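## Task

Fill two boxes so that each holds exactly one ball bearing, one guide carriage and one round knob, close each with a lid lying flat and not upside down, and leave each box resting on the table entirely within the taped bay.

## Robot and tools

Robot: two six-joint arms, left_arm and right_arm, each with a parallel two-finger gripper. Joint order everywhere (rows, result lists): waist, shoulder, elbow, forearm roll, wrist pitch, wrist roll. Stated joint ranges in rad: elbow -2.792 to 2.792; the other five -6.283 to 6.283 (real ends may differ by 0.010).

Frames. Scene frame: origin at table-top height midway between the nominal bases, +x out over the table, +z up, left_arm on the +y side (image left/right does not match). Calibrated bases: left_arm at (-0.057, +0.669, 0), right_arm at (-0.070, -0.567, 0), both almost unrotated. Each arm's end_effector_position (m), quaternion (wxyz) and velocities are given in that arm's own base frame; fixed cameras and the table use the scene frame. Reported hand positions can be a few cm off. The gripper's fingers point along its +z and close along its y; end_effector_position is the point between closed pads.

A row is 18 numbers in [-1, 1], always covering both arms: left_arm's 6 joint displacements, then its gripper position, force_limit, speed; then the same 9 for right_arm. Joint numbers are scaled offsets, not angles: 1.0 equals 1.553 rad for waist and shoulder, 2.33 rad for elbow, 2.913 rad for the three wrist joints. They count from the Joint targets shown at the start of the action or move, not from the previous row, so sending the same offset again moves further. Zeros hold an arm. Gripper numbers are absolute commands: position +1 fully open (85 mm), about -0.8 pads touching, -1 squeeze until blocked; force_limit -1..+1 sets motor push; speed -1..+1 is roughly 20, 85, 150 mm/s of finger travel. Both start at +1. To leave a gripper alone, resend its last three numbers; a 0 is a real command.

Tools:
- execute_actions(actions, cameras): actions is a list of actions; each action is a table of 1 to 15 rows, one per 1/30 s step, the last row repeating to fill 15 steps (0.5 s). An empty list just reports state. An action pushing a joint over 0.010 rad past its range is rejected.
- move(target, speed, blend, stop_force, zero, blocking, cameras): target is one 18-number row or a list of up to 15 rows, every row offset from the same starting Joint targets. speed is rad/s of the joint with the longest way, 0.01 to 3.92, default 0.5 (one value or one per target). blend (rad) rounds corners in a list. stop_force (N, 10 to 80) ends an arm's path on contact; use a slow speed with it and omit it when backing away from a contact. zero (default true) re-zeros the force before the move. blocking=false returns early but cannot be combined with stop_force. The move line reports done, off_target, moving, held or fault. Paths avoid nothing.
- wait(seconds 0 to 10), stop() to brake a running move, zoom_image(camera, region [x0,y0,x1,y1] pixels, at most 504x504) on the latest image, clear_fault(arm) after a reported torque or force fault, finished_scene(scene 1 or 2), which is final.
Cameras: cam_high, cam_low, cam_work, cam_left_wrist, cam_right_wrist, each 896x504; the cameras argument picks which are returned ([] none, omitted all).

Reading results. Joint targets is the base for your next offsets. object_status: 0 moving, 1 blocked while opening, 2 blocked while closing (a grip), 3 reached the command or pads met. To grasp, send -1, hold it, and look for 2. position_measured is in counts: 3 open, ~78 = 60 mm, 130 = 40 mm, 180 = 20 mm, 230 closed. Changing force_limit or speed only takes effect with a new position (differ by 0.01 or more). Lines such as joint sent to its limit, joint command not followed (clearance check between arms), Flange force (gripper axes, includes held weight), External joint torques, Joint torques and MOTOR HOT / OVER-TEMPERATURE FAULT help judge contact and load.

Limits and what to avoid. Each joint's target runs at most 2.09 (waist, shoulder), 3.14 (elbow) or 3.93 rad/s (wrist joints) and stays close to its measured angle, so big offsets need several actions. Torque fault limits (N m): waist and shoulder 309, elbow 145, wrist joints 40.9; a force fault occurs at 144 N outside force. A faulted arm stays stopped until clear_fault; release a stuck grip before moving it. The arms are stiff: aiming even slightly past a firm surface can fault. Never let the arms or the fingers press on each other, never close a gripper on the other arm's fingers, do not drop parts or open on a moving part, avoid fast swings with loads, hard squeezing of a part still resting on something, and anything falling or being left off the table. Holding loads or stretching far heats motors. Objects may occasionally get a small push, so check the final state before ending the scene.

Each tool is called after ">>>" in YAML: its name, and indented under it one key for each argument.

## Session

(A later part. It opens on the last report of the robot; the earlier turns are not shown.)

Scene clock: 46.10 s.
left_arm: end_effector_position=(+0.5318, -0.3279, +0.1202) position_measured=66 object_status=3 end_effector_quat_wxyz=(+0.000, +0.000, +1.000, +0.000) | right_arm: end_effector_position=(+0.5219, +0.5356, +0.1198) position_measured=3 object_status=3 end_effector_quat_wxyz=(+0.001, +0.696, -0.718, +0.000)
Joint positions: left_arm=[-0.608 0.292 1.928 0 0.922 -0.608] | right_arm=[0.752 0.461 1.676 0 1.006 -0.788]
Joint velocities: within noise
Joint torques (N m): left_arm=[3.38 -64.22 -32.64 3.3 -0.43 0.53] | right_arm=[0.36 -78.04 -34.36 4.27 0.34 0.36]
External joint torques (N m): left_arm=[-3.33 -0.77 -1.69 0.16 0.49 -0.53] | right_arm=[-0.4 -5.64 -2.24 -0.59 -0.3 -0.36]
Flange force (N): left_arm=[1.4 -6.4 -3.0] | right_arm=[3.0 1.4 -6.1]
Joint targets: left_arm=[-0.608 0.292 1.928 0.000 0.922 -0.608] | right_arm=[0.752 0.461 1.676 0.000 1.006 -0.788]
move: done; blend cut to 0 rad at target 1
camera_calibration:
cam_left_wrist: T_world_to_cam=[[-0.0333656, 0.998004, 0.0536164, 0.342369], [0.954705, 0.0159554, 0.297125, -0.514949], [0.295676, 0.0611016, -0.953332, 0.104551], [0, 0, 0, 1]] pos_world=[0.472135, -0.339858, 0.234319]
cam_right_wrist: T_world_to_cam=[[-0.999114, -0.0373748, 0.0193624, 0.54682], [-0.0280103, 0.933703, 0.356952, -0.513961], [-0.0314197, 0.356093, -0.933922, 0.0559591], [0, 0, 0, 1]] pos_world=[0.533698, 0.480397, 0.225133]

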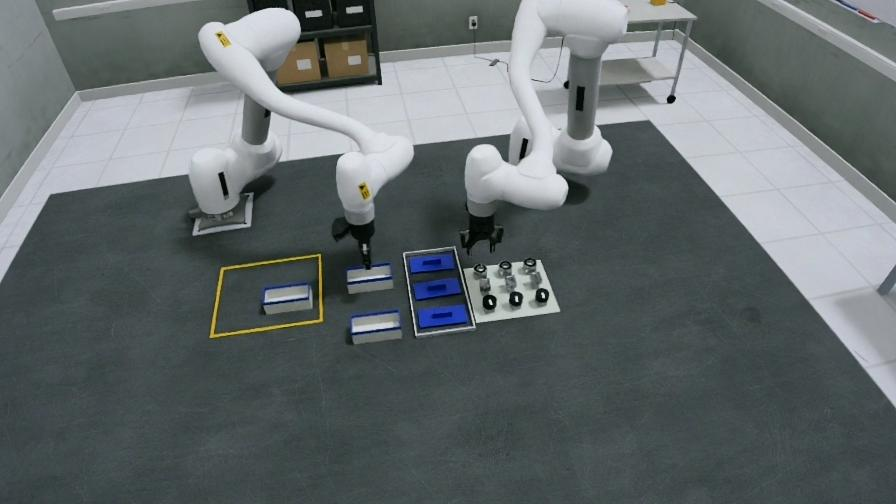

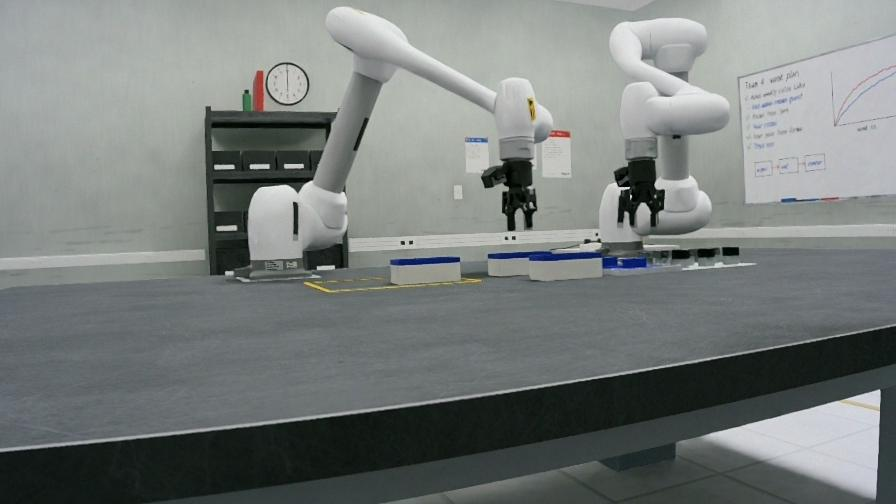

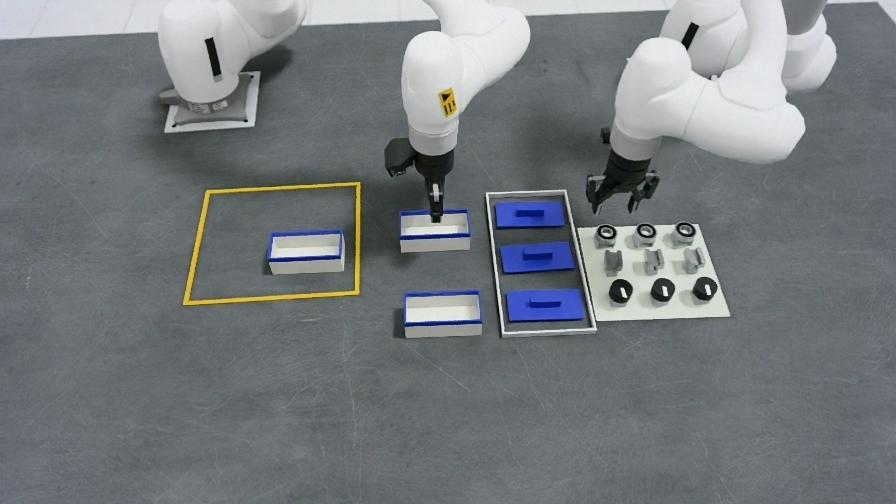

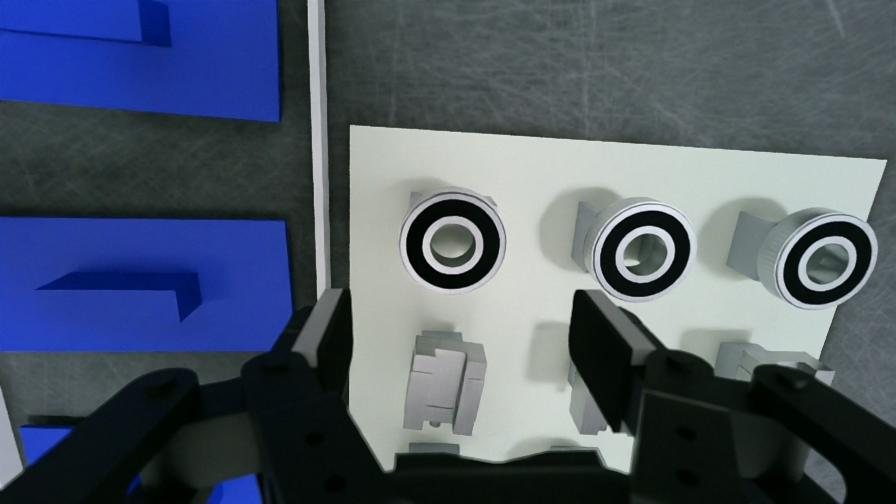

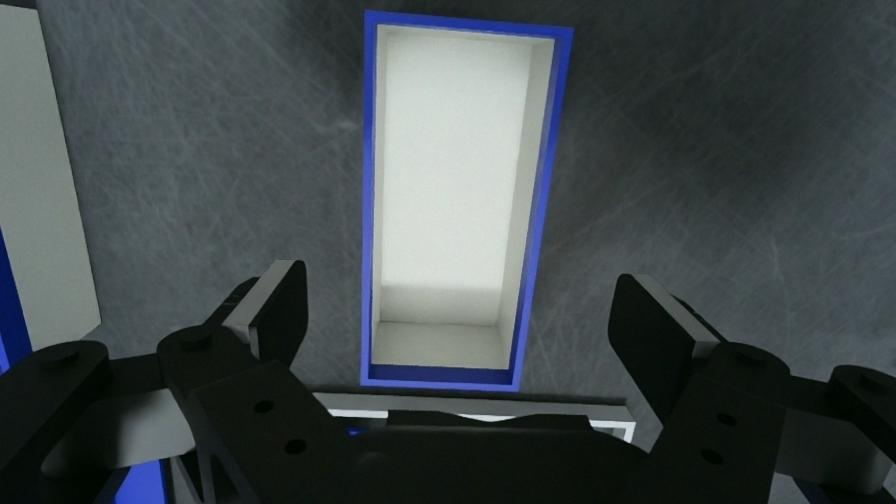

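>>> move:
  target:
    - [0.0022,0.0558,0.0234,0,-0.0485,0.0012, 0.5, 1, 0, 0,0.0526,0.0227,0,-0.0462,0, 1, -0.7, -1]
    - [0.0022,0.0558,0.0234,0,-0.0485,0.0012, -1, -0.8, -1, 0,0.0526,0.0227,0,-0.0462,0, -1, -0.7, -1]
  speed: [0.15, 0.15]
  cameras: ["cam_left_wrist","cam_right_wrist"]

Scene clock: 50.80 s.
left_arm: end_effector_position=(+0.5319, -0.3253, +0.0432) position_measured=115 object_status=0 end_effector_quat_wxyz=(+0.000, +0.000, +1.000, +0.000) | right_arm: end_effector_position=(+0.5218, +0.5356, +0.0348) position_measured=50 object_status=2 end_effector_quat_wxyz=(+0.001, +0.696, -0.718, +0.000)
Joint positions: left_arm=[-0.604 0.378 1.982 0 0.781 -0.604] | right_arm=[0.752 0.542 1.729 0 0.871 -0.788]
Joint velocities: within noise
Joint torques (N m): left_arm=[3.5 -63.85 -26.26 2.97 -0.6 0.53] | right_arm=[0.17 -67.72 -24.88 3.95 -0.65 0.34]
External joint torques (N m): left_arm=[-3.46 -5.69 -4.11 0.09 0.65 -0.53] | right_arm=[-0.13 -19.98 -8.05 -0.64 0.7 -0.34]
Flange force (N): left_arm=[2.4 -6.0 -10.6] | right_arm=[5.4 4.1 -26.1]
Joint targets: left_arm=[-0.604 0.378 1.982 0.000 0.781 -0.604] | right_arm=[0.752 0.542 1.729 0.000 0.871 -0.788]
move: done
camera_calibration:
cam_left_wrist: T_world_to_cam=[[-0.0333656, 0.998004, 0.0536164, 0.344006], [0.954705, 0.0159554, 0.297125, -0.492206], [0.295676, 0.0611016, -0.953332, 0.0309616], [0, 0, 0, 1]] pos_world=[0.472235, -0.337358, 0.157319]
cam_right_wrist: T_world_to_cam=[[-0.999111, -0.037468, 0.0193265, 0.548414], [-0.0281101, 0.933699, 0.356954, -0.483568], [-0.0314195, 0.356094, -0.933922, -0.0234278], [0, 0, 0, 1]] pos_world=[0.533598, 0.480398, 0.140133]
Images, in order (width x height): cam_left_wrist 896x504, cam_right_wrist 896x504.

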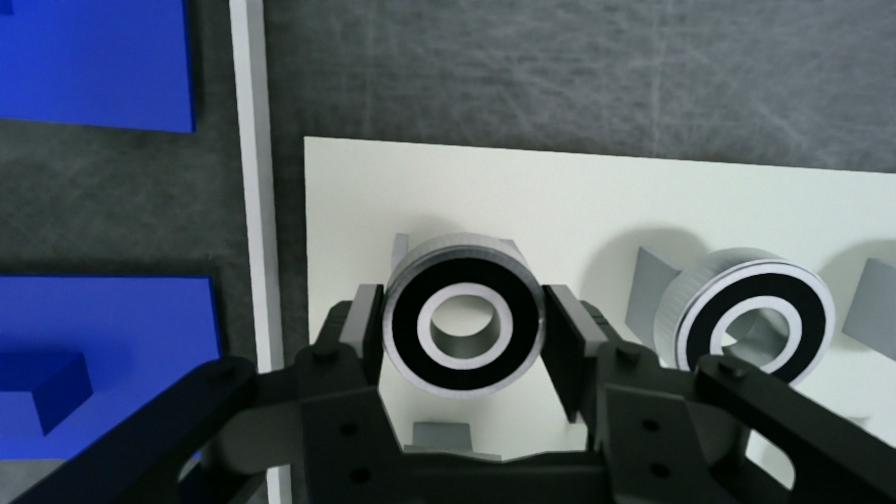

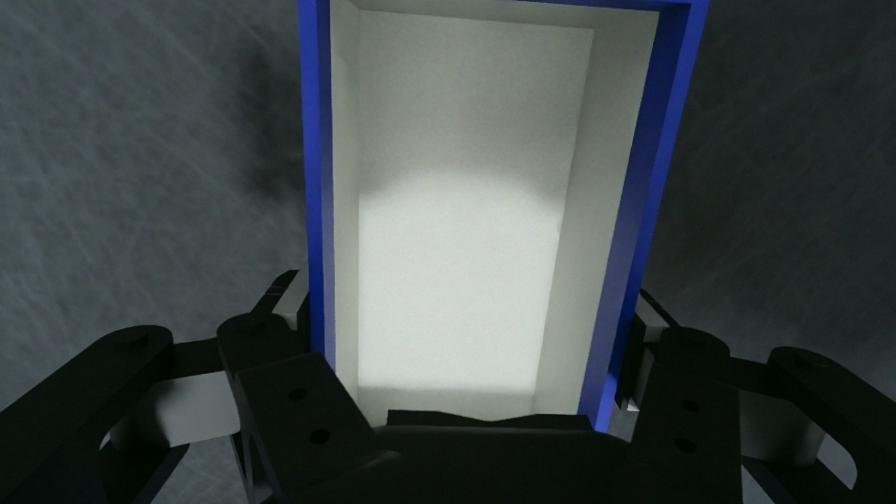

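>>> move:
  target:
    - [0,-0.0558,-0.0234,0,0.0485,0, -1, -0.8, -1, 0,-0.0382,-0.0151,0,0.0324,0, -1, -0.7, -1]
    - [0,-0.0558,-0.0234,0,0.0485,0, -1, -0.8, -1, -0.1639,-0.2525,0.1909,0,-0.0181,-0.0874, -1, -0.7, -1]
    - [0,-0.0558,-0.0234,0,0.0485,0, -1, -0.8, -1, -0.1639,-0.2064,0.2065,0,-0.0552,-0.0874, -1, -0.7, -1]
    - [0,-0.0558,-0.0234,0,0.0485,0, -1, -0.8, -1, -0.1639,-0.1959,0.2095,0,-0.0631,-0.0874, -1, -0.7, -1]
    - [0,-0.0558,-0.0234,0,0.0485,0, -1, -0.8, -1, -0.1639,-0.1959,0.2095,0,-0.0631,-0.0874, 1, -0.7, -1]
  speed: [0.15, 0.35, 0.14, 0.03, 0.1]
  blend: [0.02,0.02,0,0,0]

Scene clock: 60.37 s.
left_arm: end_effector_position=(+0.5329, -0.3260, +0.1202) position_measured=115 object_status=2 end_effector_quat_wxyz=(+0.000, +0.000, +1.000, +0.000) | right_arm: end_effector_position=(+0.4229, +0.2690, +0.0342) position_measured=3 object_status=0 end_effector_quat_wxyz=(+0.001, +0.696, -0.718, +0.000)
Joint positions: left_arm=[-0.604 0.292 1.928 0 0.922 -0.604] | right_arm=[0.498 0.238 2.217 0 0.688 -1.043]
Joint velocities: within noise
Joint torques (N m): left_arm=[3.23 -64.8 -33.24 3.28 -0.41 0.53] | right_arm=[0.3 -47.63 -25.44 3.29 0.32 0.36]
External joint torques (N m): left_arm=[-3.16 -0.22 -1.05 0.17 0.47 -0.53] | right_arm=[-0.34 -4.78 -2.01 -0.54 -0.29 -0.36]
Flange force (N): left_arm=[1.7 -5.9 -1.9] | right_arm=[2.7 1.5 -8.1]
Joint targets: left_arm=[-0.604 0.292 1.928 0.000 0.922 -0.604] | right_arm=[0.498 0.238 2.217 0.000 0.688 -1.043]
move: done
camera_calibration:
cam_left_wrist: T_world_to_cam=[[-0.0333656, 0.998004, 0.0536164, 0.340609], [0.954705, 0.0159554, 0.297125, -0.516028], [0.295676, 0.0611016, -0.953332, 0.104115], [0, 0, 0, 1]] pos_world=[0.473235, -0.338058, 0.234319]
cam_right_wrist: T_world_to_cam=[[-0.99911, -0.0373573, 0.0195746, 0.439563], [-0.0279124, 0.933638, 0.357129, -0.237344], [-0.031617, 0.356265, -0.93385, 0.0679713], [0, 0, 0, 1]] pos_world=[0.434696, 0.213799, 0.139633]

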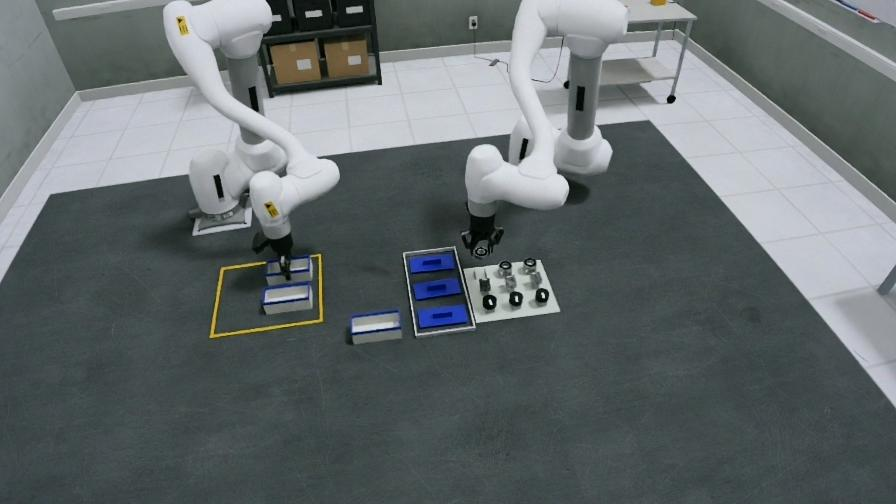

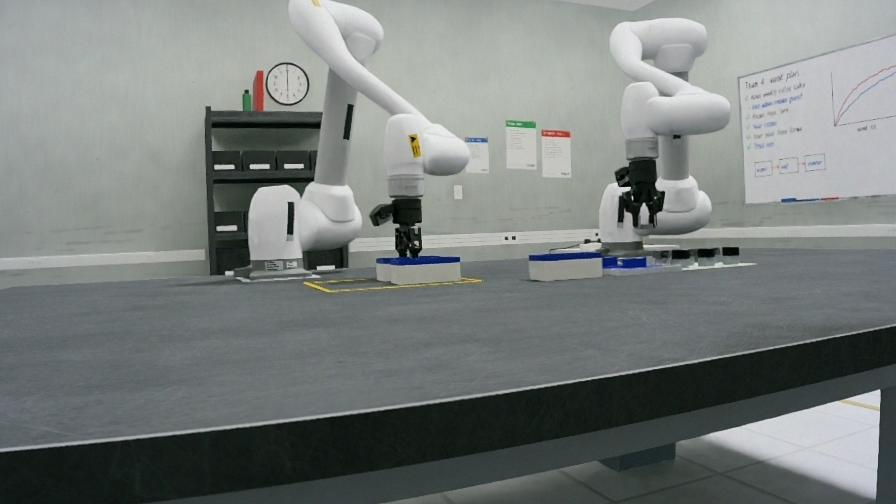

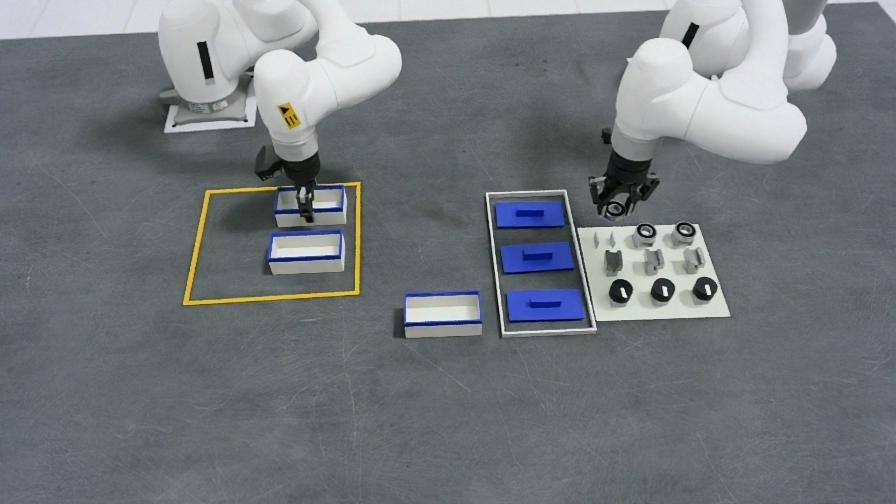

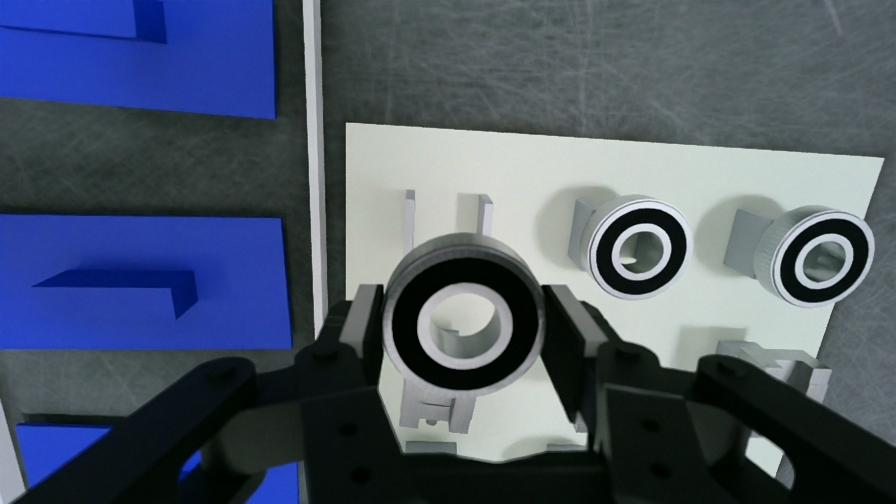

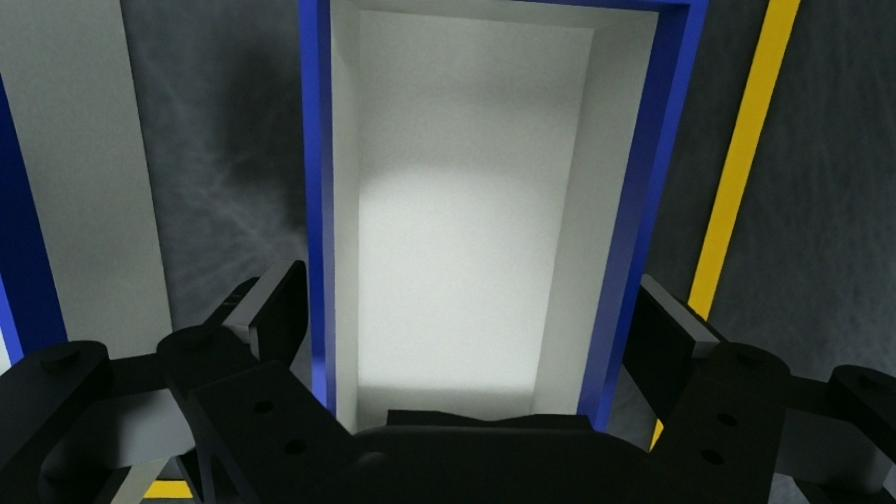

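>>> move:
  target:
    - [-0.03,0.0436,-0.0504,0,0.0170,-0.0163, -1, -0.8, -1, 0,-0.0566,-0.0186,0,0.0451,0, 1, -0.7, -1]
    - [-0.3129,0.4361,-0.5036,0,0.1703,-0.1634, -1, -0.8, -1, -0.6426,-0.153,-0.0186,0,0.0965,-0.3426, 1, -0.7, -1]
  speed: [0.3, 0.8]
  blend: [0.03,0]

Scene clock: 64.30 s.
left_arm: end_effector_position=(+0.5222, -0.9272, +0.1300) position_measured=115 object_status=2 end_effector_quat_wxyz=(+0.000, +0.005, +1.000, +0.000) | right_arm: end_effector_position=(+0.4202, -0.1905, +0.1669) position_measured=3 object_status=3 end_effector_quat_wxyz=(+0.000, +0.696, -0.718, -0.001)
Joint positions: left_arm=[-1.09 0.969 0.754 0 1.418 -1.08] | right_arm=[-0.501 0 2.174 0 0.969 -2.041]
Joint velocities: within noise
Joint torques (N m): left_arm=[3.2 -129.93 -41.75 4.05 -0.31 0.55] | right_arm=[-0.66 -31.55 -33.47 4.16 0.24 0.38]
External joint torques (N m): left_arm=[-3.08 -0.25 -0.92 0.23 0.34 -0.55] | right_arm=[0.72 -4.25 -2.31 -0.58 -0.29 -0.38]
Flange force (N): left_arm=[0.9 -5.3 -1.6] | right_arm=[-1.9 2.6 -6.5]
Joint targets: left_arm=[-1.090 0.969 0.754 0.000 1.418 -1.080] | right_arm=[-0.501 0.000 2.174 0.000 0.969 -2.041]
move: done
camera_calibration:
cam_left_wrist: T_world_to_cam=[[-0.0230984, 0.99829, 0.053696, 0.93464], [0.954876, 0.00612205, 0.29694, -0.5083], [0.296104, 0.0581319, -0.953385, 0.15038], [0, 0, 0, 1]] pos_world=[0.462424, -0.938672, 0.244118]
cam_right_wrist: T_world_to_cam=[[-0.999119, -0.0370973, 0.0196393, 0.417147], [-0.0276096, 0.933231, 0.358214, 0.143882], [-0.0316168, 0.357356, -0.933433, 0.355645], [0, 0, 0, 1]] pos_world=[0.431996, -0.245893, 0.272238]

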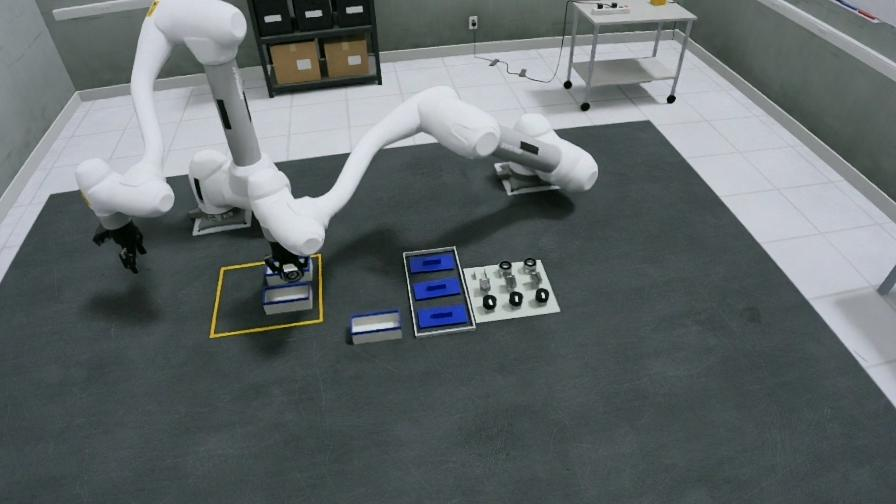

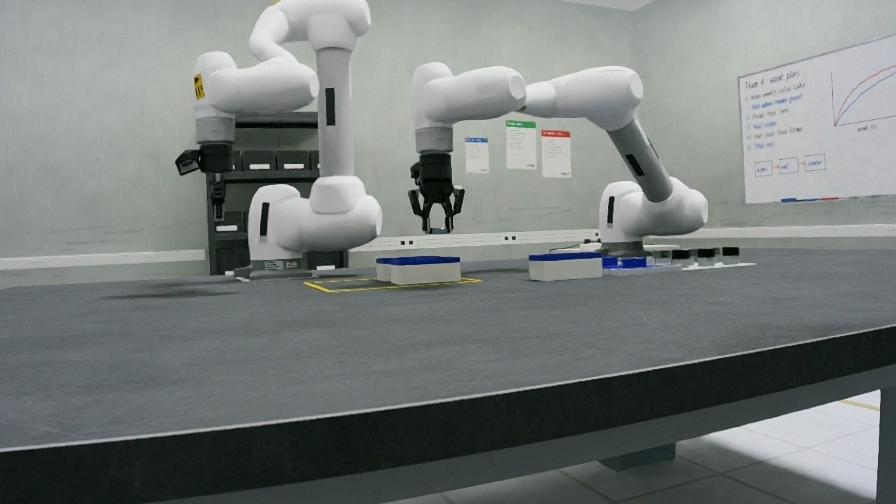

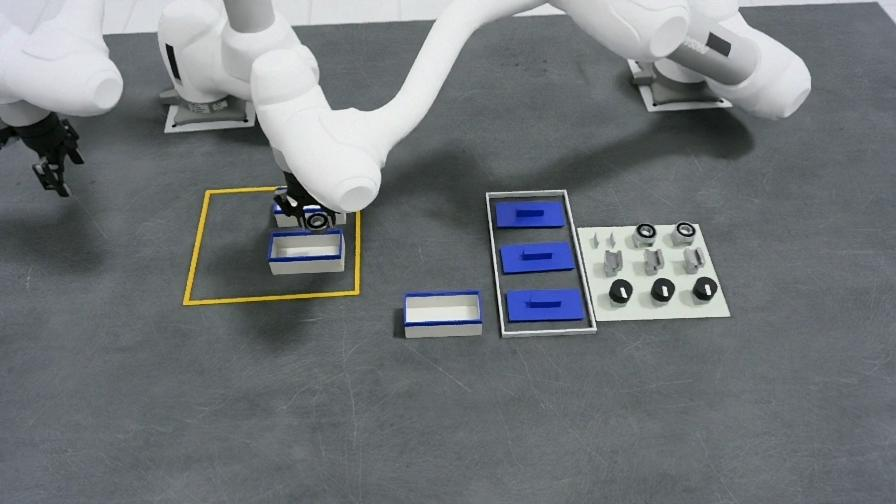

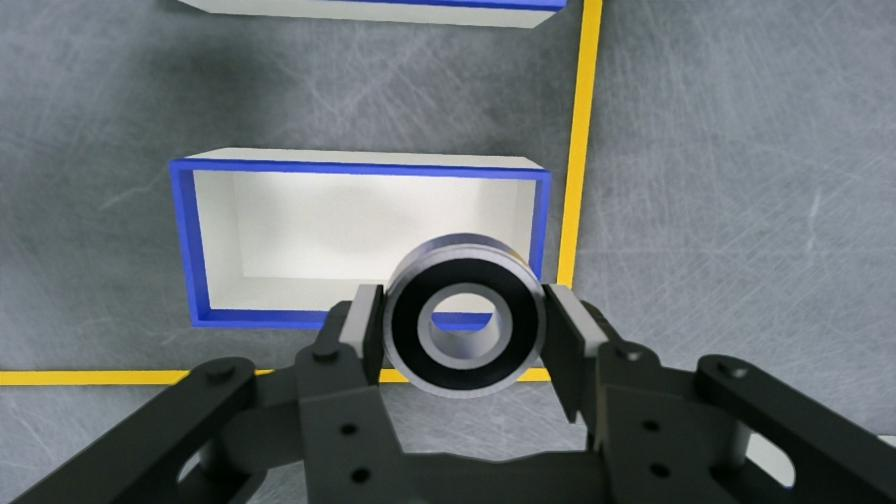

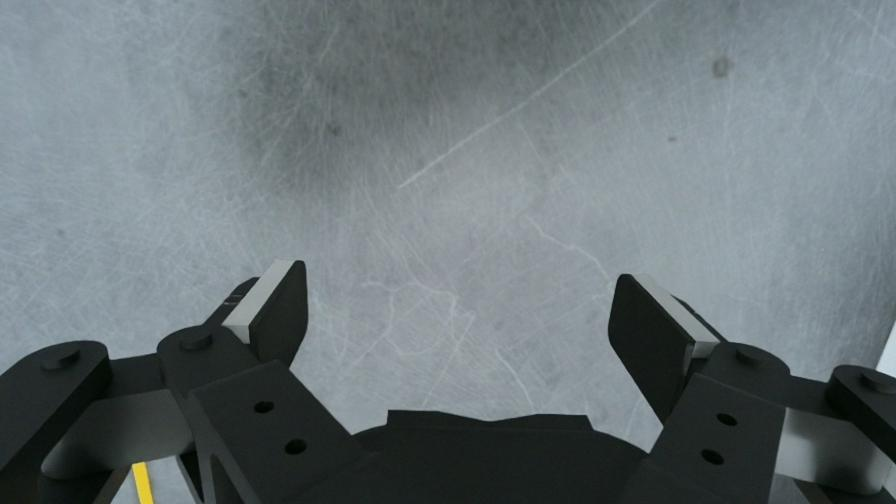

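>>> move:
  target:
    - [-0.0001,0.0342,0.0310,0,-0.0430,0, -1, -0.8, -1, 0,0,0,0,0,0, 1, -0.7, -1]
    - [-0.0001,0.0397,0.0348,0,-0.0490,0, -1, -0.8, -1, 0,0,0,0,0,0, 1, -0.7, -1]
  speed: [0.15, 0.02]
  stop_force: 14
  cameras: ["cam_left_wrist","cam_work"]

Scene clock: 68.17 s.
left_arm: end_effector_position=(+0.5234, -0.9301, +0.0293) position_measured=115 object_status=2 end_effector_quat_wxyz=(+0.000, +0.005, +1.000, +0.000) | right_arm: end_effector_position=(+0.4202, -0.1906, +0.1669) position_measured=3 object_status=3 end_effector_quat_wxyz=(+0.000, +0.696, -0.718, -0.001)
Joint positions: left_arm=[-1.09 1.025 0.829 0 1.287 -1.08] | right_arm=[-0.501 0 2.174 0 0.969 -2.041]
Joint velocities: within noise
Joint torques (N m): left_arm=[5.12 -97.91 -23.43 3.77 -1.29 0.6] | right_arm=[0.12 -31.63 -33.4 4.14 0.24 0.37]
External joint torques (N m): left_arm=[-5.04 -33.88 -17.91 0.37 1.32 -0.6] | right_arm=[-0.11 -3.98 -2.36 -0.56 -0.28 -0.37]
Flange force (N): left_arm=[1.5 -8.0 -34.0] | right_arm=[-0.1 2.9 -6.3]
Joint targets: left_arm=[-1.090 1.025 0.829 0.000 1.287 -1.080] | right_arm=[-0.501 0.000 2.174 0.000 0.969 -2.041]
move: contact (left_arm); path passed 1 of 2 targets; left_arm: the wrist pitch is farthest, 0.011 rad from its target
camera_calibration:
cam_left_wrist: T_world_to_cam=[[-0.0228871, 0.998314, 0.0533455, 0.942845], [0.954813, 0.00601171, 0.297145, -0.47963], [0.296323, 0.0577358, -0.953341, 0.0537015], [0, 0, 0, 1]] pos_world=[0.463623, -0.941472, 0.143419]
Images, in order (width x height): cam_work 896x504, cam_left_wrist 896x504.

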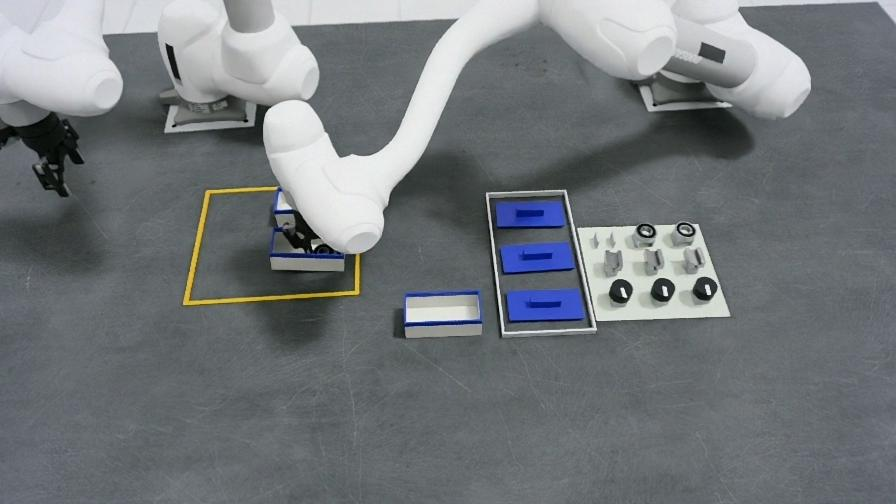

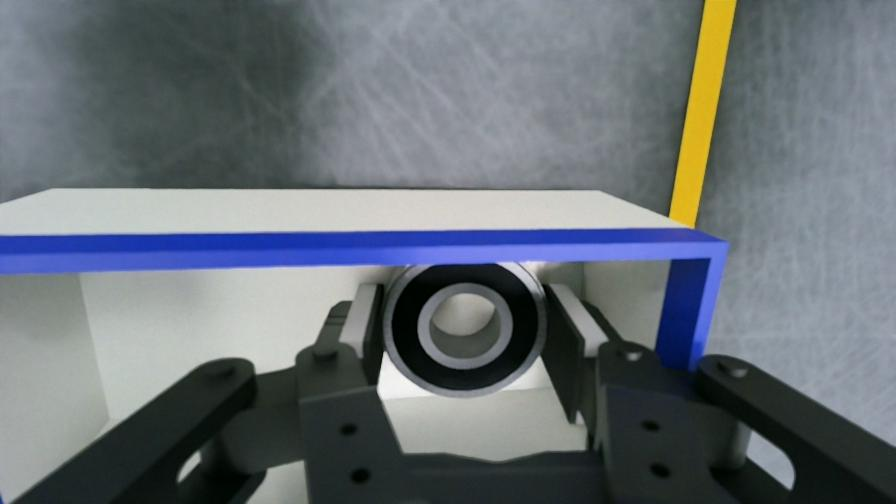

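>>> zoom_image:
  camera: "cam_left_wrist"
  region: [340, 200, 760, 440]

>>> zoom_image:
  camera: "cam_work"
  region: [250, 180, 380, 290]

Scaled by 1.200.

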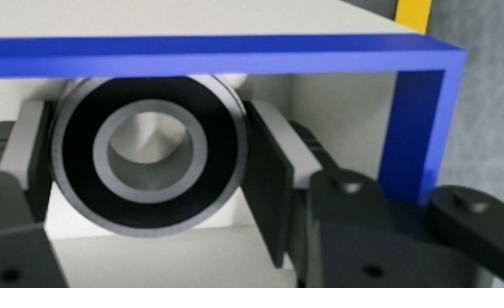

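Scaled by 3.877.

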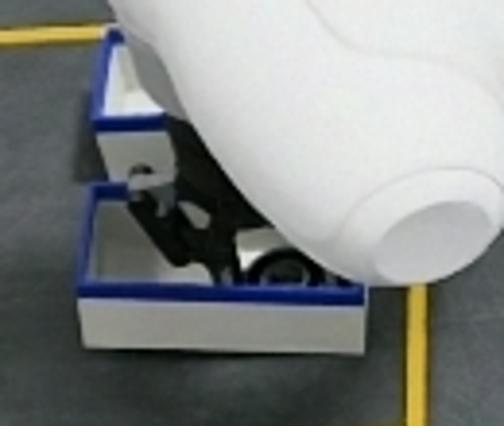

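>>> move:
  target:
    - [0,-0.0006,-0.0004,0,0.0006,0, -1, -0.8, -1, 0,0,0,0,0,0, 1, -0.7, -1]
    - [0,-0.0006,-0.0004,0,0.0006,0, 0.28, -0.8, -1, 0,0,0,0,0,0, 1, -0.7, -1]
  speed: 0.05
  cameras: ["cam_left_wrist"]

Scene clock: 72.97 s.
left_arm: end_effector_position=(+0.5234, -0.9301, +0.0308) position_measured=94 object_status=0 end_effector_quat_wxyz=(+0.000, +0.005, +1.000, +0.000) | right_arm: end_effector_position=(+0.4202, -0.1906, +0.1669) position_measured=3 object_status=3 end_effector_quat_wxyz=(+0.000, +0.696, -0.718, -0.001)
Joint positions: left_arm=[-1.09 1.024 0.828 0 1.288 -1.08] | right_arm=[-0.501 0 2.174 0 0.969 -2.041]
Joint velocities: within noise
Joint torques (N m): left_arm=[3.45 -131 -39.49 3.91 -0.41 0.55] | right_arm=[0.15 -31.47 -33.61 4.16 0.24 0.36]
External joint torques (N m): left_arm=[-3.29 -1.01 -1.94 0.24 0.44 -0.55] | right_arm=[-0.11 -4.59 -2.16 -0.58 -0.28 -0.36]
Flange force (N): left_arm=[-0.3 -7.7 -2.4] | right_arm=[-0.6 4.1 -6.8]
Joint targets: left_arm=[-1.090 1.024 0.829 0.000 1.288 -1.080] | right_arm=[-0.501 0.000 2.174 0.000 0.969 -2.041]
move: done
camera_calibration:
cam_left_wrist: T_world_to_cam=[[-0.022956, 0.998319, 0.0532162, 0.94282], [0.954783, 0.00611032, 0.297239, -0.479983], [0.296414, 0.0576334, -0.953319, 0.0549899], [0, 0, 0, 1]] pos_world=[0.463623, -0.941472, 0.144919]
Images, in order (width x height): cam_left_wrist 896x504.

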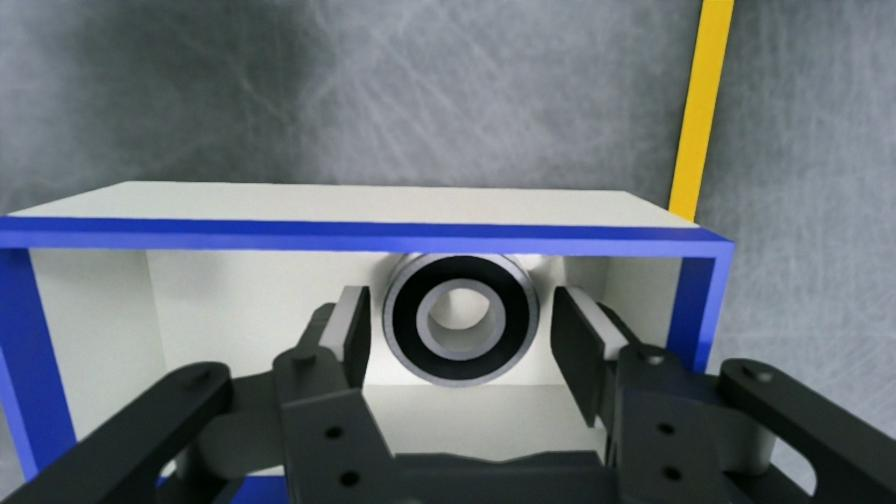

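>>> move:
  target:
    - [0,-0.0309,-0.0378,0,0.0470,0, 0.28, -0.8, -1, 0,0,0,0,0,0, 1, -0.7, -1]
    - [0.3487,-0.4147,0.4168,0,-0.1120,0.2306, 0.28, -0.8, -1, 0.9368,0.4219,-0.3616,0,0.0643,0.5156, 1, -0.7, -1]
  speed: [0.2, 0.8]
  blend: [0.03,0]

Scene clock: 83.67 s.
left_arm: end_effector_position=(+0.6053, -0.3297, +0.1201) position_measured=94 object_status=3 end_effector_quat_wxyz=(+0.000, +0.070, +0.998, +0.000) | right_arm: end_effector_position=(+0.4856, +0.7453, +0.1296) position_measured=3 object_status=3 end_effector_quat_wxyz=(+0.001, +0.679, -0.734, +0.000)
Joint positions: left_arm=[-0.549 0.38 1.8 0 0.962 -0.409] | right_arm=[0.955 0.656 1.331 0 1.156 -0.539]
Joint velocities: within noise
Joint torques (N m): left_arm=[3.29 -73.73 -33.69 3.4 -0.43 0.49] | right_arm=[-0.56 -97.71 -36.78 4.55 0.3 0.38]
External joint torques (N m): left_arm=[-3.24 -1.08 -1.76 0.18 0.49 -0.49] | right_arm=[0.4 -6.45 -2.74 -0.57 -0.24 -0.38]
Flange force (N): left_arm=[-0.1 -5.8 -3.2] | right_arm=[2.5 1.4 -6.1]
Joint targets: left_arm=[-0.549 0.380 1.800 0.000 0.962 -0.409] | right_arm=[0.955 0.656 1.331 0.000 1.156 -0.539]
move: done
camera_calibration:
cam_left_wrist: T_world_to_cam=[[0.106583, 0.992856, 0.0536309, 0.260258], [0.947611, -0.117765, 0.296926, -0.624864], [0.301121, 0.0191738, -0.953393, 0.0658048], [0, 0, 0, 1]] pos_world=[0.544573, -0.333248, 0.234318]
cam_right_wrist: T_world_to_cam=[[-0.999769, 0.00960042, 0.019204, 0.483545], [0.0158203, 0.934111, 0.356632, -0.735874], [-0.0145149, 0.356853, -0.934048, -0.0193972], [0, 0, 0, 1]] pos_world=[0.494793, 0.689668, 0.235032]

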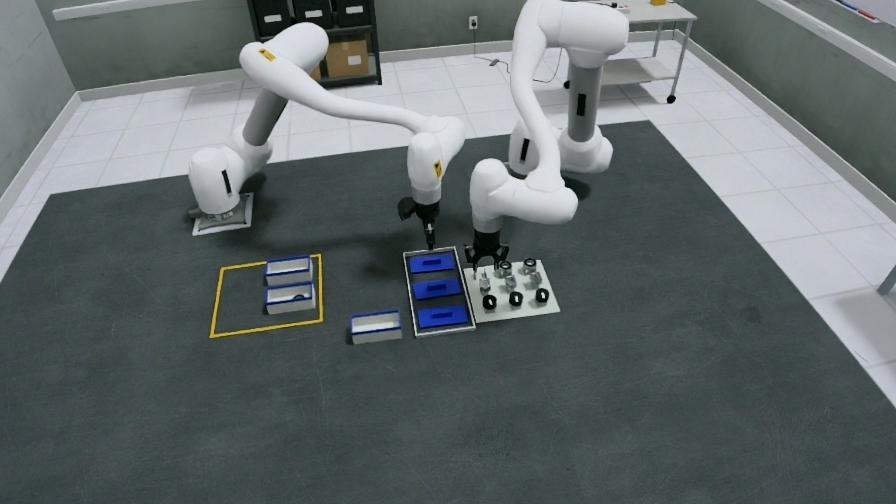

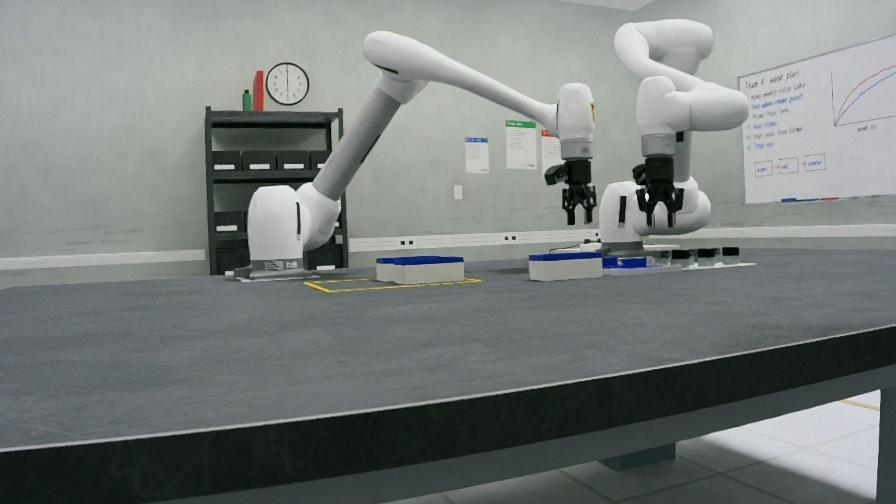

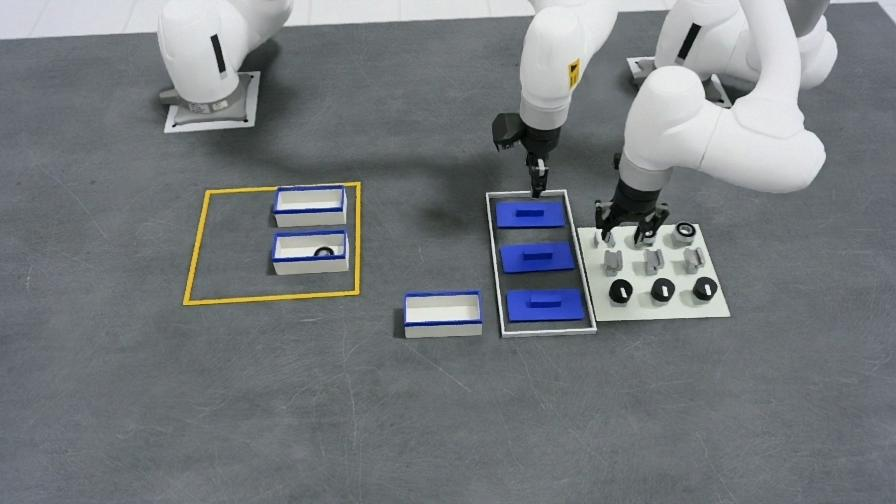

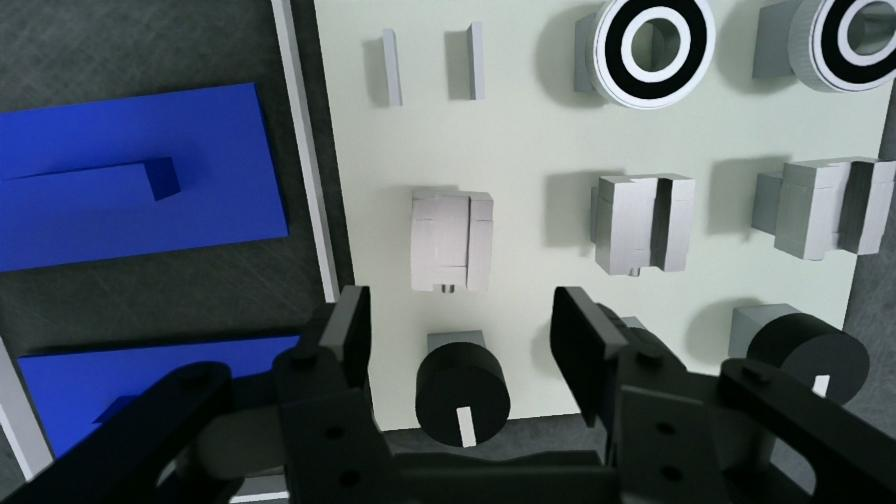

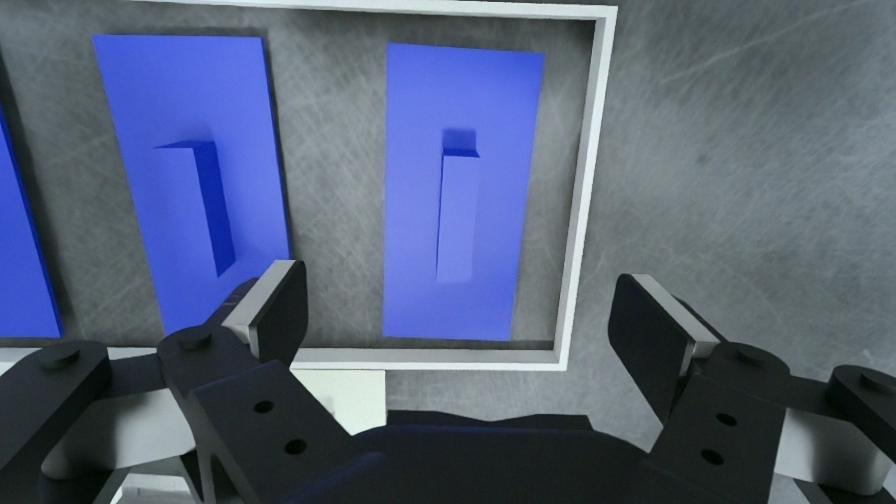

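>>> move:
  target:
    - [0.0002,0.0421,0.0199,0,-0.0383,0.0001, 0.28, -0.8, -1, 0.0053,0.0536,0.0223,0,-0.0464,-0.0013, 0, -0.6, 0]
    - [0.0002,0.0421,0.0199,0,-0.0383,0.0001, -1, -0.8, -1, 0.0053,0.0536,0.0223,0,-0.0464,-0.0013, -1, -0.6, -1]
  speed: [0.13, 0.1]
  cameras: ["cam_left_wrist","cam_right_wrist"]

Scene clock: 90.40 s.
left_arm: end_effector_position=(+0.6042, -0.3288, +0.0547) position_measured=147 object_status=2 end_effector_quat_wxyz=(+0.000, +0.070, +0.998, +0.000) | right_arm: end_effector_position=(+0.4828, +0.7539, +0.0322) position_measured=191 object_status=2 end_effector_quat_wxyz=(-0.001, +0.684, -0.730, +0.000)
Joint positions: left_arm=[-0.548 0.445 1.846 0 0.851 -0.408] | right_arm=[0.963 0.737 1.381 0 1.021 -0.543]
Joint velocities: within noise
Joint torques (N m): left_arm=[3.22 -71.55 -28.29 3.06 -0.83 0.51] | right_arm=[3.68 -8.09 14.28 5.05 -0.04 0.04]
External joint torques (N m): left_arm=[-3.22 -6.19 -4.06 0.22 0.89 -0.51] | right_arm=[-3.75 -100.44 -51.37 -1.32 0.08 -0.04]
External joint torques when the fault began: right_arm=[-13.43 -128.4 -52.69 -5.7 7.23 0.29]
Flange force (N): left_arm=[1.0 -5.4 -10.7] | right_arm=[7.1 -1.0 -111.4]
Flange force when the fault began (N): right_arm=[35.8 2.9 -145.8]
Joint targets: left_arm=[-0.548 0.445 1.846 0.000 0.851 -0.408] | right_arm=[0.963 0.737 1.381 0.000 1.021 -0.543]
Tool commands: left_gripper/position=-1.0 left_gripper/force_limit=-0.8 left_gripper/speed=-1.0 right_gripper/position=-1.0 right_gripper/force_limit=-0.6 right_gripper/speed=-1.0
FORCE FAULT: contact force on the right arm reached its limit, and that arm stopped. The contact can be on any part of that arm, not only on its tool. That arm's remaining commands of this call were not run. That arm is still stopped at the end of this call. While its stop runs, that arm takes no new command, but its gripper still runs the gripper command that each later call begins with.
CLEAR FAULT: the right arm stays stopped until you call clear_fault(arm="right_arm").
move: fault (right_arm)
camera_calibration:
cam_left_wrist: T_world_to_cam=[[0.106528, 0.992853, 0.0537983, 0.263001], [0.947675, -0.117759, 0.296724, -0.6042], [0.300939, 0.0193739, -0.953447, 0.00397106], [0, 0, 0, 1]] pos_world=[0.543373, -0.332348, 0.168918]
cam_right_wrist: T_world_to_cam=[[-0.999852, -0.00256505, 0.0170008, 0.491743], [0.00371422, 0.933236, 0.359245, -0.702721], [-0.0167873, 0.359255, -0.933088, -0.114287], [0, 0, 0, 1]] pos_world=[0.492362, 0.698124, 0.13745]
Images, in order (width x height): cam_left_wrist 896x504, cam_right_wrist 896x504.

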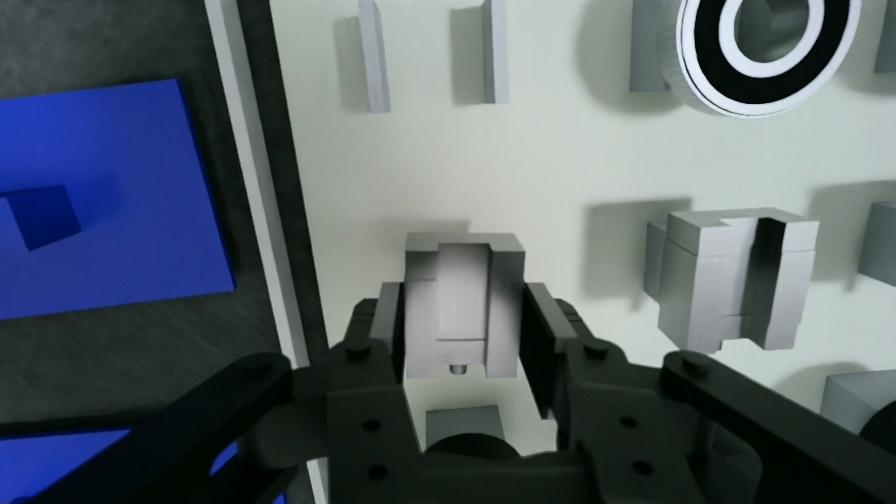

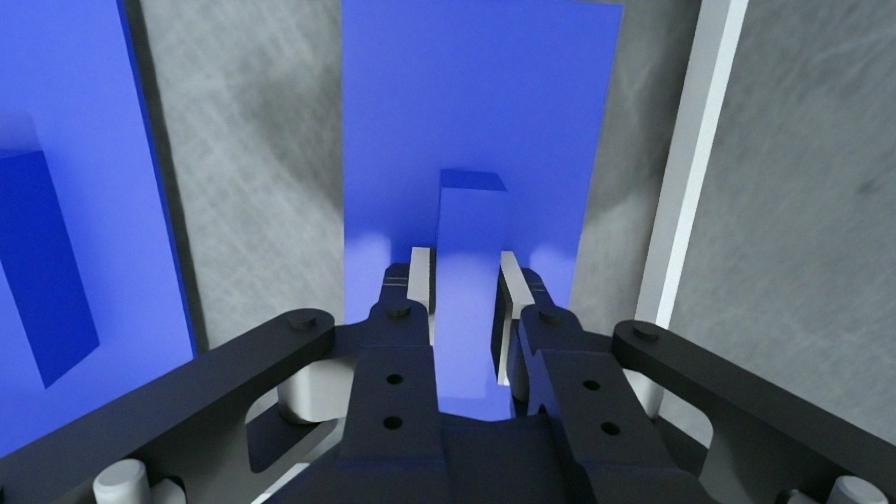

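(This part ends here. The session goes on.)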